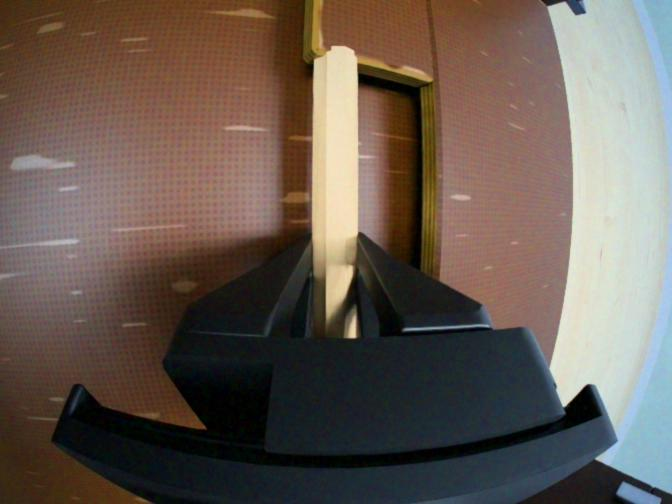

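Call:
move(
  arm4={"target": [0.041, 0.012, 0.102, 0.2520, -0.7034, 0.6607, 0.0723], "speed": 0.13, "joints": {"gripper_m": 0.01}},
  arm1={"target": [-0.300, 0.016, 0.252, 0.3629, 0.7053, 0.6069, 0.0509], "speed": 0.08, "joints": {"gripper_m": 0.01}},
  cameras=[],
)

Call:
move(
  arm4={"target": [0.066, 0.011, 0.163, 0.1934, -0.6801, 0.6944, 0.1334], "speed": 0.13, "joints": {"gripper_m": 0.01}},
  arm1={"target": [-0.270, 0.016, 0.250, 0.3629, 0.7053, 0.6069, 0.0509], "speed": 0.08, "joints": {"gripper_m": 0.01}},
  cameras=["arm4_cam_wrist"],
)

Scene clock: 115.13 s.
Joint torques (N m): arm1=[-0.21 -21.07 3.86 2.45 0.69 -0.14] | arm2=[-3.31 -15.44 -0.73 2.92 0.18 -0.19] | arm3=[-2.32 -10.4 -0.94 2.95 0.21 -0.03] | arm4=[1.14 -25.7 5.18 0.08 0.57 -0.16]
Motor temperatures (°C): arm1=[27 32 30 26 23 23 26] | arm2=[23 27 24 25 27 26 26] | arm3=[26 26 27 24 25 23 29] | arm4=[24 27 30 29 26 25 26]
Heat: arm1: hottest joint2_rad 32 °C; arm2: hottest joint2_rad 27 °C; arm3: hottest gripper 29 °C; arm4: hottest joint3_rad 30 °C.
move: arm1 off_target; arm4 off_target
Joint velocities: within noise
arm1.joint_positions: joint1_rad=-0.274 joint2_rad=+2.205 joint3_rad=+0.994 joint4_rad=+0.101 joint5_rad=-0.612 joint6_rad=+0.229 gripper_m=+0.01692
arm1.joint_status: gripper_m off_target (ended at +0.01692, target +0.01000)
arm1.hand: x=-0.2934 y=+0.0249 z=+0.2468 quat_wxyz=(-0.357, -0.711, -0.601, -0.074) (m; scene frame)
arm1.hand_target: x=-0.3003 y=+0.0161 z=+0.2516 quat_wxyz=(-0.363, -0.705, -0.607, -0.051) (m; scene frame)
arm1.hand_status: off_target (0.012 m and 2.9 deg from the pose sent, 0.011 m and 4.1 deg at the start)
arm2, arm3: as last shown
arm4.joint_positions: joint1_rad=+0.419 joint2_rad=+2.556 joint3_rad=+1.589 joint4_rad=-0.350 joint5_rad=+0.456 joint6_rad=+0.525 gripper_m=+0.01625
arm4.joint_status: gripper_m off_target (ended at +0.01625, target +0.01000)
arm4.hand: x=+0.0373 y=+0.0049 z=+0.0802 quat_wxyz=(-0.245, +0.698, -0.669, -0.074) (m; scene frame)
arm4.hand_target: x=+0.0398 y=+0.0131 z=+0.1008 quat_wxyz=(-0.252, +0.700, -0.663, -0.077) (m; scene frame)
arm4.hand_status: off_target (0.023 m and 1.4 deg from the pose sent, 0.067 m and 9.8 deg at the start)
pictures: none
No camera images: "cameras" was empty.

Scene clock: 116.50 s.
Joint torques (N m): arm1=[2.78 -19.84 4.3 2.8 0.36 0.06] | arm2=[-3.31 -15.5 -0.72 2.93 0.18 -0.19] | arm3=[-2.32 -10.58 -1.11 3.02 0.19 -0.03] | arm4=[1.08 -25.17 5.08 -0.06 0.87 -0.03]
Motor temperatures (°C): arm1=[27 32 30 26 23 23 26] | arm2=[23 27 24 25 27 26 26] | arm3=[26 26 27 24 25 23 29] | arm4=[24 27 30 29 26 25 26]
Heat: arm1: hottest joint2_rad 32 °C; arm2: hottest joint2_rad 27 °C; arm3: hottest gripper 29 °C; arm4: hottest joint3_rad 30 °C.
move: arm1 off_target; arm4 off_target
Joint velocities: within noise
arm1.joint_positions: joint1_rad=-0.257 joint2_rad=+2.197 joint3_rad=+0.973 joint4_rad=+0.150 joint5_rad=-0.572 joint6_rad=+0.272 gripper_m=+0.01692
arm1.joint_status: gripper_m off_target (ended at +0.01692, target +0.01000)
arm1.hand: x=-0.2902 y=+0.0246 z=+0.2472 quat_wxyz=(-0.356, -0.720, -0.593, -0.058) (m; scene frame)
arm1.hand_target: x=-0.2756 y=+0.0157 z=+0.2506 quat_wxyz=(-0.363, -0.708, -0.604, -0.049) (m; scene frame)
arm1.hand_status: off_target (0.022 m and 2.6 deg from the pose sent, 0.025 m and 2.9 deg at the start)
arm2, arm3: as last shown
arm4.joint_positions: joint1_rad=+0.350 joint2_rad=+2.377 joint3_rad=+1.415 joint4_rad=-0.262 joint5_rad=+0.292 joint6_rad=+0.516 gripper_m=+0.01631
arm4.joint_status: gripper_m off_target (ended at +0.01632, target +0.01000)
arm4.hand: x=+0.0586 y=+0.0057 z=+0.1386 quat_wxyz=(-0.181, +0.686, -0.693, -0.130) (m; scene frame)
arm4.hand_target: x=+0.0653 y=+0.0120 z=+0.1623 quat_wxyz=(-0.194, +0.683, -0.692, -0.133) (m; scene frame)
arm4.hand_status: off_target (0.026 m and 1.6 deg from the pose sent, 0.088 m and 9.7 deg at the start)
pictures: arm4_cam_wrist

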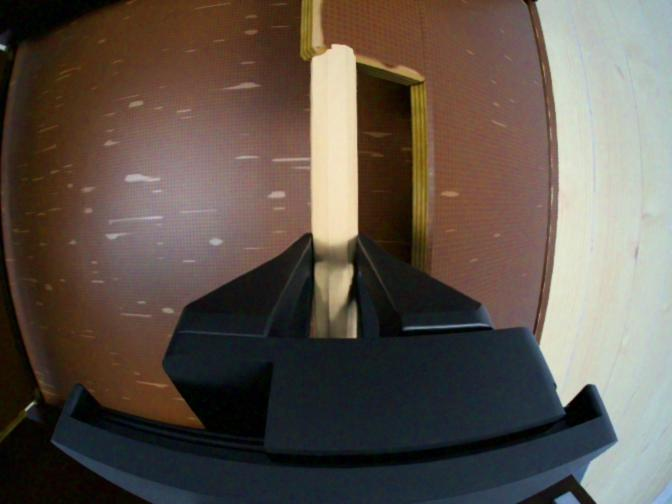

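Call:
move(
  arm4={"target": [0.110, 0.009, 0.212, 0.1334, -0.6601, 0.6944, 0.1934], "speed": 0.13, "joints": {"gripper_m": 0.01}},
  arm1={"target": [-0.298, 0.016, 0.252, 0.3629, 0.7053, 0.6069, 0.0509], "speed": 0.08, "joints": {"gripper_m": 0.01}},
  cameras=[],
)

Call:
move(
  arm4={"target": [0.160, 0.007, 0.246, 0.0723, -0.6607, 0.7034, 0.2520], "speed": 0.12, "joints": {"gripper_m": 0.01}},
  cameras=["arm4_cam_wrist"],
)

arm4: "target": qw, qx, qy, qz must be a unit quaternion (the sum of their squares is 1)
Scene clock: 117.70 s.
Joint torques (N m): arm1=[2.67 -19.96 4.23 2.85 0.34 0.05] | arm2=[-3.31 -15.44 -0.75 2.93 0.19 -0.19] | arm3=[-2.14 -10.4 -1.13 2.97 0.21 -0.01] | arm4=[1.08 -25.17 5.07 -0.06 0.87 -0.03]
Motor temperatures (°C): arm1=[27 32 30 26 23 23 26] | arm2=[23 27 24 25 27 26 26] | arm3=[26 26 27 24 25 23 29] | arm4=[24 27 30 29 26 25 26]
Heat: arm1: hottest joint2_rad 32 °C; arm2: hottest joint2_rad 27 °C; arm3: hottest gripper 29 °C; arm4: hottest joint3_rad 30 °C.
Joint velocities: within noise
arm1.joint_positions: joint1_rad=-0.257 joint2_rad=+2.197 joint3_rad=+0.973 joint4_rad=+0.150 joint5_rad=-0.572 joint6_rad=+0.272 gripper_m=+0.01692
arm1.joint_status: gripper_m off_target (ended at +0.01692, target +0.01000)
arm1.hand: x=-0.2902 y=+0.0246 z=+0.2472 quat_wxyz=(-0.356, -0.720, -0.593, -0.058) (m; scene frame)
arm1.hand_target: x=-0.2756 y=+0.0157 z=+0.2506 quat_wxyz=(-0.363, -0.708, -0.604, -0.049) (m; scene frame)
arm1.hand_status: off_target (0.022 m and 2.6 deg from the pose sent, 0.025 m and 2.9 deg at the start)
arm2.joint_positions: joint1_rad=-0.657 joint2_rad=+2.355 joint3_rad=+0.582 joint4_rad=+1.269 joint5_rad=-0.277 joint6_rad=+1.186 gripper_m=+0.01663
arm2.joint_status: not commanded
arm2.hand: x=-0.0432 y=-0.2102 z=+0.2442 quat_wxyz=(-0.181, -0.104, -0.849, -0.485) (m; scene frame)
arm2.hand_target: x=-0.0299 y=-0.2223 z=+0.2543 quat_wxyz=(-0.202, -0.114, -0.840, -0.491) (m; scene frame)
arm2.hand_status: not commanded
arm3.joint_positions: joint1_rad=-0.667 joint2_rad=+2.295 joint3_rad=+0.565 joint4_rad=+1.280 joint5_rad=-0.354 joint6_rad=+1.165 gripper_m=+0.01612
arm3.joint_status: not commanded
arm3.hand: x=-0.0095 y=+0.2245 z=+0.2590 quat_wxyz=(-0.508, -0.833, +0.107, +0.194) (m; scene frame)
arm3.hand_target: x=-0.0112 y=+0.2356 z=+0.2524 quat_wxyz=(-0.502, -0.834, +0.117, +0.197) (m; scene frame)
arm3.hand_status: not commanded
arm4.joint_positions: joint1_rad=+0.350 joint2_rad=+2.377 joint3_rad=+1.415 joint4_rad=-0.262 joint5_rad=+0.292 joint6_rad=+0.516 gripper_m=+0.01632
arm4.joint_status: gripper_m off_target (ended at +0.01632, target +0.01000)
arm4.hand: x=+0.0586 y=+0.0057 z=+0.1386 quat_wxyz=(-0.181, +0.686, -0.693, -0.130) (m; scene frame)
arm4.hand_target: x=+0.0653 y=+0.0120 z=+0.1623 quat_wxyz=(-0.194, +0.683, -0.692, -0.133) (m; scene frame)
arm4.hand_status: off_target (0.026 m and 1.6 deg from the pose sent, 0.088 m and 9.7 deg at the start)
pictures: none

not run: a call was refused earlier in this reply.

Call:
move(
  arm4={"target": [0.110, 0.009, 0.212, 0.1334, -0.6801, 0.6944, 0.1934], "speed": 0.13, "joints": {"gripper_m": 0.01}},
  cameras=[],
)

Call:
wait(
  seconds=0,
  cameras=["arm4_cam_wrist"],
)

Scene clock: 120.07 s.
Joint torques (N m): arm1=[2.14 -19.6 4.37 2.69 0.35 0.15] | arm2=[-3.31 -15.56 -0.73 2.93 0.18 -0.19] | arm3=[-2.26 -10.7 -0.96 3 0.18 -0.04] | arm4=[1.03 -23 4.98 0.25 0.58 -0.31]
Motor temperatures (°C): arm1=[27 32 30 26 23 23 26] | arm2=[23 27 24 25 27 26 26] | arm3=[26 26 26 24 25 23 29] | arm4=[24 28 30 29 27 25 27]
Heat: arm1: hottest joint2_rad 32 °C; arm2: hottest joint2_rad 27 °C; arm3: hottest gripper 29 °C; arm4: hottest joint3_rad 30 °C.
move: arm4 off_target
Joint velocities: within noise
arm1.joint_positions: joint1_rad=-0.257 joint2_rad=+2.197 joint3_rad=+0.973 joint4_rad=+0.150 joint5_rad=-0.572 joint6_rad=+0.272 gripper_m=+0.01692
arm1.joint_status: not commanded
arm1.hand: x=-0.2902 y=+0.0246 z=+0.2472 quat_wxyz=(-0.356, -0.720, -0.593, -0.058) (m; scene frame)
arm1.hand_target: x=-0.2756 y=+0.0157 z=+0.2506 quat_wxyz=(-0.363, -0.708, -0.604, -0.049) (m; scene frame)
arm1.hand_status: not commanded
arm2.joint_positions: joint1_rad=-0.657 joint2_rad=+2.355 joint3_rad=+0.582 joint4_rad=+1.269 joint5_rad=-0.277 joint6_rad=+1.186 gripper_m=+0.01663
arm2.joint_status: not commanded
arm2.hand: x=-0.0432 y=-0.2102 z=+0.2442 quat_wxyz=(-0.181, -0.104, -0.849, -0.485) (m; scene frame)
arm2.hand_target: x=-0.0299 y=-0.2223 z=+0.2543 quat_wxyz=(-0.202, -0.114, -0.840, -0.491) (m; scene frame)
arm2.hand_status: not commanded
arm3.joint_positions: joint1_rad=-0.667 joint2_rad=+2.295 joint3_rad=+0.565 joint4_rad=+1.280 joint5_rad=-0.354 joint6_rad=+1.165 gripper_m=+0.01612
arm3.joint_status: not commanded
arm3.hand: x=-0.0095 y=+0.2245 z=+0.2590 quat_wxyz=(-0.508, -0.833, +0.107, +0.194) (m; scene frame)
arm3.hand_target: x=-0.0112 y=+0.2356 z=+0.2524 quat_wxyz=(-0.502, -0.834, +0.117, +0.197) (m; scene frame)
arm3.hand_status: not commanded
arm4.joint_positions: joint1_rad=+0.244 joint2_rad=+2.206 joint3_rad=+1.245 joint4_rad=-0.166 joint5_rad=+0.105 joint6_rad=+0.476 gripper_m=+0.01646
arm4.joint_status: gripper_m off_target (ended at +0.01647, target +0.01000)
arm4.hand: x=+0.0992 y=+0.0051 z=+0.1930 quat_wxyz=(-0.118, +0.672, -0.705, -0.192) (m; scene frame)
arm4.hand_target: x=+0.1080 y=+0.0066 z=+0.2104 quat_wxyz=(-0.131, +0.679, -0.697, -0.191) (m; scene frame)
arm4.hand_status: off_target (0.022 m and 2.4 deg from the pose sent, 0.090 m and 9.1 deg at the start)
pictures: none
No camera images: "cameras" was empty.

Scene clock: 120.07 s.
Joint torques (N m): arm1=[2.14 -19.6 4.37 2.69 0.35 0.15] | arm2=[-3.31 -15.56 -0.73 2.93 0.18 -0.19] | arm3=[-2.26 -10.7 -0.96 3 0.18 -0.04] | arm4=[1.03 -23 4.98 0.25 0.58 -0.31]
Motor temperatures (°C): arm1=[27 32 30 26 23 23 26] | arm2=[23 27 24 25 27 26 26] | arm3=[26 26 26 24 25 23 29] | arm4=[24 28 30 29 27 25 27]
Heat: arm1: hottest joint2_rad 32 °C; arm2: hottest joint2_rad 27 °C; arm3: hottest gripper 29 °C; arm4: hottest joint3_rad 30 °C.
Joint velocities: within noise
arm1.joint_positions: joint1_rad=-0.257 joint2_rad=+2.197 joint3_rad=+0.973 joint4_rad=+0.150 joint5_rad=-0.572 joint6_rad=+0.272 gripper_m=+0.01692
arm1.joint_status: not commanded
arm1.hand: x=-0.2902 y=+0.0246 z=+0.2472 quat_wxyz=(-0.356, -0.720, -0.593, -0.058) (m; scene frame)
arm1.hand_target: x=-0.2756 y=+0.0157 z=+0.2506 quat_wxyz=(-0.363, -0.708, -0.604, -0.049) (m; scene frame)
arm1.hand_status: not commanded
arm2.joint_positions: joint1_rad=-0.657 joint2_rad=+2.355 joint3_rad=+0.582 joint4_rad=+1.269 joint5_rad=-0.277 joint6_rad=+1.186 gripper_m=+0.01663
arm2.joint_status: not commanded
arm2.hand: x=-0.0432 y=-0.2102 z=+0.2442 quat_wxyz=(-0.181, -0.104, -0.849, -0.485) (m; scene frame)
arm2.hand_target: x=-0.0299 y=-0.2223 z=+0.2543 quat_wxyz=(-0.202, -0.114, -0.840, -0.491) (m; scene frame)
arm2.hand_status: not commanded
arm3.joint_positions: joint1_rad=-0.667 joint2_rad=+2.295 joint3_rad=+0.565 joint4_rad=+1.280 joint5_rad=-0.354 joint6_rad=+1.165 gripper_m=+0.01612
arm3.joint_status: not commanded
arm3.hand: x=-0.0095 y=+0.2245 z=+0.2590 quat_wxyz=(-0.508, -0.833, +0.107, +0.194) (m; scene frame)
arm3.hand_target: x=-0.0112 y=+0.2356 z=+0.2524 quat_wxyz=(-0.502, -0.834, +0.117, +0.197) (m; scene frame)
arm3.hand_status: not commanded
arm4.joint_positions: joint1_rad=+0.244 joint2_rad=+2.206 joint3_rad=+1.245 joint4_rad=-0.166 joint5_rad=+0.105 joint6_rad=+0.476 gripper_m=+0.01646
arm4.joint_status: gripper_m off_target (ended at +0.01647, target +0.01000)
arm4.hand: x=+0.0992 y=+0.0051 z=+0.1930 quat_wxyz=(-0.118, +0.672, -0.705, -0.192) (m; scene frame)
arm4.hand_target: x=+0.1080 y=+0.0066 z=+0.2104 quat_wxyz=(-0.131, +0.679, -0.697, -0.191) (m; scene frame)
arm4.hand_status: off_target (0.022 m and 2.4 deg from the pose sent, 0.090 m and 9.1 deg at the start)
pictures: arm4_cam_wrist

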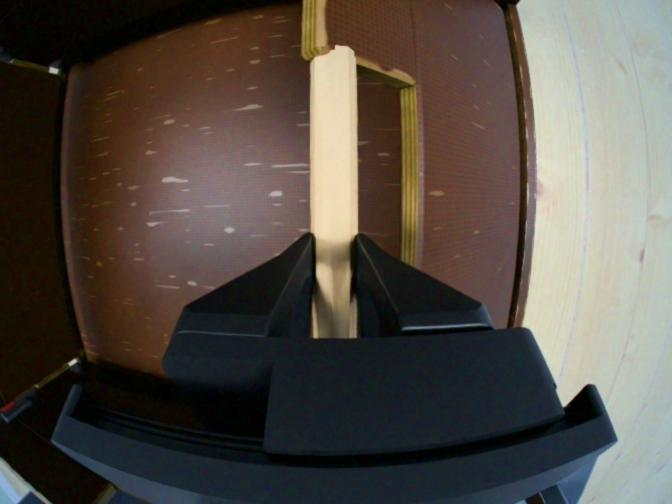

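Call:
move(
  arm4={"target": [0.160, 0.006, 0.246, 0.0723, -0.6607, 0.7034, 0.2520], "speed": 0.12, "joints": {"gripper_m": 0.01}},
  arm1={"target": [-0.300, 0.016, 0.252, 0.3629, 0.7053, 0.6069, 0.0509], "speed": 0.08, "joints": {"gripper_m": 0.01}},
  cameras=[],
)

Call:
move(
  arm4={"target": [0.218, 0.004, 0.268, 0.0108, -0.6362, 0.7070, 0.3085], "speed": 0.12, "joints": {"gripper_m": 0.01}},
  cameras=["arm4_cam_wrist", "cam_high"],
)

Scene clock: 123.00 s.
Joint torques (N m): arm1=[-0.32 -20.25 5.19 0.94 -0.23 -0.32] | arm2=[-3.25 -15.5 -0.75 2.93 0.18 -0.19] | arm3=[-1.85 -10.58 -0.99 2.89 0.18 -0.06] | arm4=[1.03 -21.77 5.05 0.57 0.22 -0.36]
Motor temperatures (°C): arm1=[27 31 30 26 23 23 26] | arm2=[23 27 24 25 27 26 26] | arm3=[26 26 26 24 25 23 29] | arm4=[24 28 30 29 27 25 27]
Heat: arm1: hottest joint2_rad 31 °C; arm2: hottest joint2_rad 27 °C; arm3: hottest gripper 29 °C; arm4: hottest joint3_rad 30 °C.
move: arm1 off_target; arm4 off_target
Joint velocities: within noise
arm1.joint_positions: joint1_rad=-0.260 joint2_rad=+2.197 joint3_rad=+0.976 joint4_rad=+0.138 joint5_rad=-0.579 joint6_rad=+0.256 gripper_m=+0.01691
arm1.joint_status: gripper_m off_target (ended at +0.01691, target +0.01000)
arm1.hand: x=-0.2906 y=+0.0254 z=+0.2473 quat_wxyz=(-0.355, -0.716, -0.597, -0.061) (m; scene frame)
arm1.hand_target: x=-0.2960 y=+0.0163 z=+0.2513 quat_wxyz=(-0.360, -0.704, -0.610, -0.049) (m; scene frame)
arm1.hand_status: off_target (0.014 m and 2.2 deg from the pose sent, 0.014 m and 2.6 deg at the start)
arm2, arm3: as last shown
arm4.joint_positions: joint1_rad=+0.116 joint2_rad=+2.094 joint3_rad=+1.127 joint4_rad=-0.094 joint5_rad=-0.096 joint6_rad=+0.433 gripper_m=+0.01647
arm4.joint_status: gripper_m off_target (ended at +0.01647, target +0.01000)
arm4.hand: x=+0.1476 y=+0.0045 z=+0.2285 quat_wxyz=(-0.057, +0.654, -0.712, -0.250) (m; scene frame)
arm4.hand_target: x=+0.1550 y=+0.0050 z=+0.2455 quat_wxyz=(-0.070, +0.662, -0.702, -0.253) (m; scene frame)
arm4.hand_status: off_target (0.021 m and 2.2 deg from the pose sent, 0.081 m and 8.7 deg at the start)
pictures: none
No camera images: "cameras" was empty.

Scene clock: 124.33 s.
Joint torques (N m): arm1=[-0.85 -20.54 5.05 1.03 -0.25 -0.33] | arm2=[-3.31 -15.44 -0.75 2.93 0.18 -0.19] | arm3=[-2.67 -10.87 -1.02 3.02 0.19 -0.03] | arm4=[0.62 -20.89 5.11 0.66 -0.13 -0.32]
Motor temperatures (°C): arm1=[27 31 30 26 23 23 26] | arm2=[23 27 24 25 27 26 26] | arm3=[26 26 26 24 25 23 29] | arm4=[24 28 30 29 27 25 27]
Heat: arm1: hottest joint2_rad 31 °C; arm2: hottest joint2_rad 27 °C; arm3: hottest gripper 29 °C; arm4: hottest joint3_rad 30 °C.
move: arm4 off_target
Joint velocities: within noise
arm1, arm2, arm3: as last shown
arm1.hand_target: x=-0.2960 y=+0.0163 z=+0.2513 quat_wxyz=(-0.360, -0.705, -0.609, -0.049) (m; scene frame)
arm3.hand_target: x=-0.0111 y=+0.2356 z=+0.2524 quat_wxyz=(-0.502, -0.834, +0.117, +0.197) (m; scene frame)
arm4.joint_positions: joint1_rad=-0.046 joint2_rad=+2.033 joint3_rad=+1.053 joint4_rad=-0.054 joint5_rad=-0.317 joint6_rad=+0.377 gripper_m=+0.01647
arm4.joint_status: gripper_m off_target (ended at +0.01647, target +0.01000)
arm4.hand: x=+0.2081 y=+0.0042 z=+0.2507 quat_wxyz=(+0.003, +0.630, -0.715, -0.303) (m; scene frame)
arm4.hand_target: x=+0.2168 y=+0.0046 z=+0.2676 quat_wxyz=(-0.010, +0.636, -0.707, -0.309) (m; scene frame)
arm4.hand_status: off_target (0.020 m and 2.1 deg from the pose sent, 0.081 m and 8.8 deg at the start)
pictures: arm4_cam_wrist, cam_high

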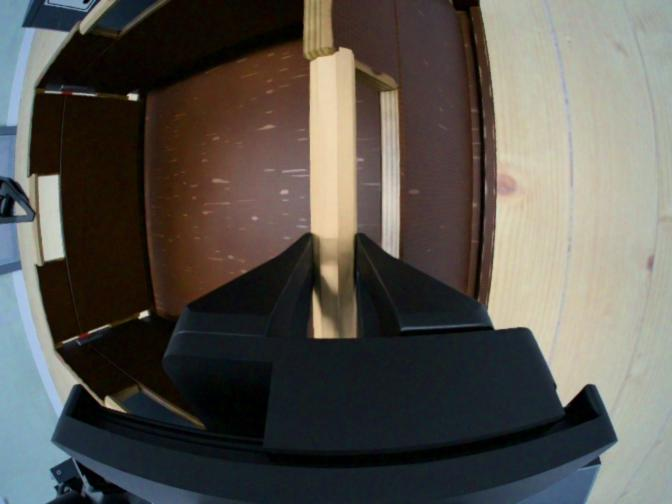

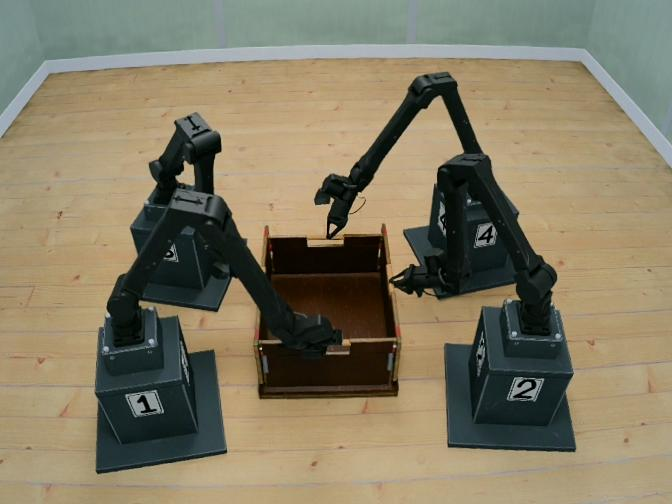

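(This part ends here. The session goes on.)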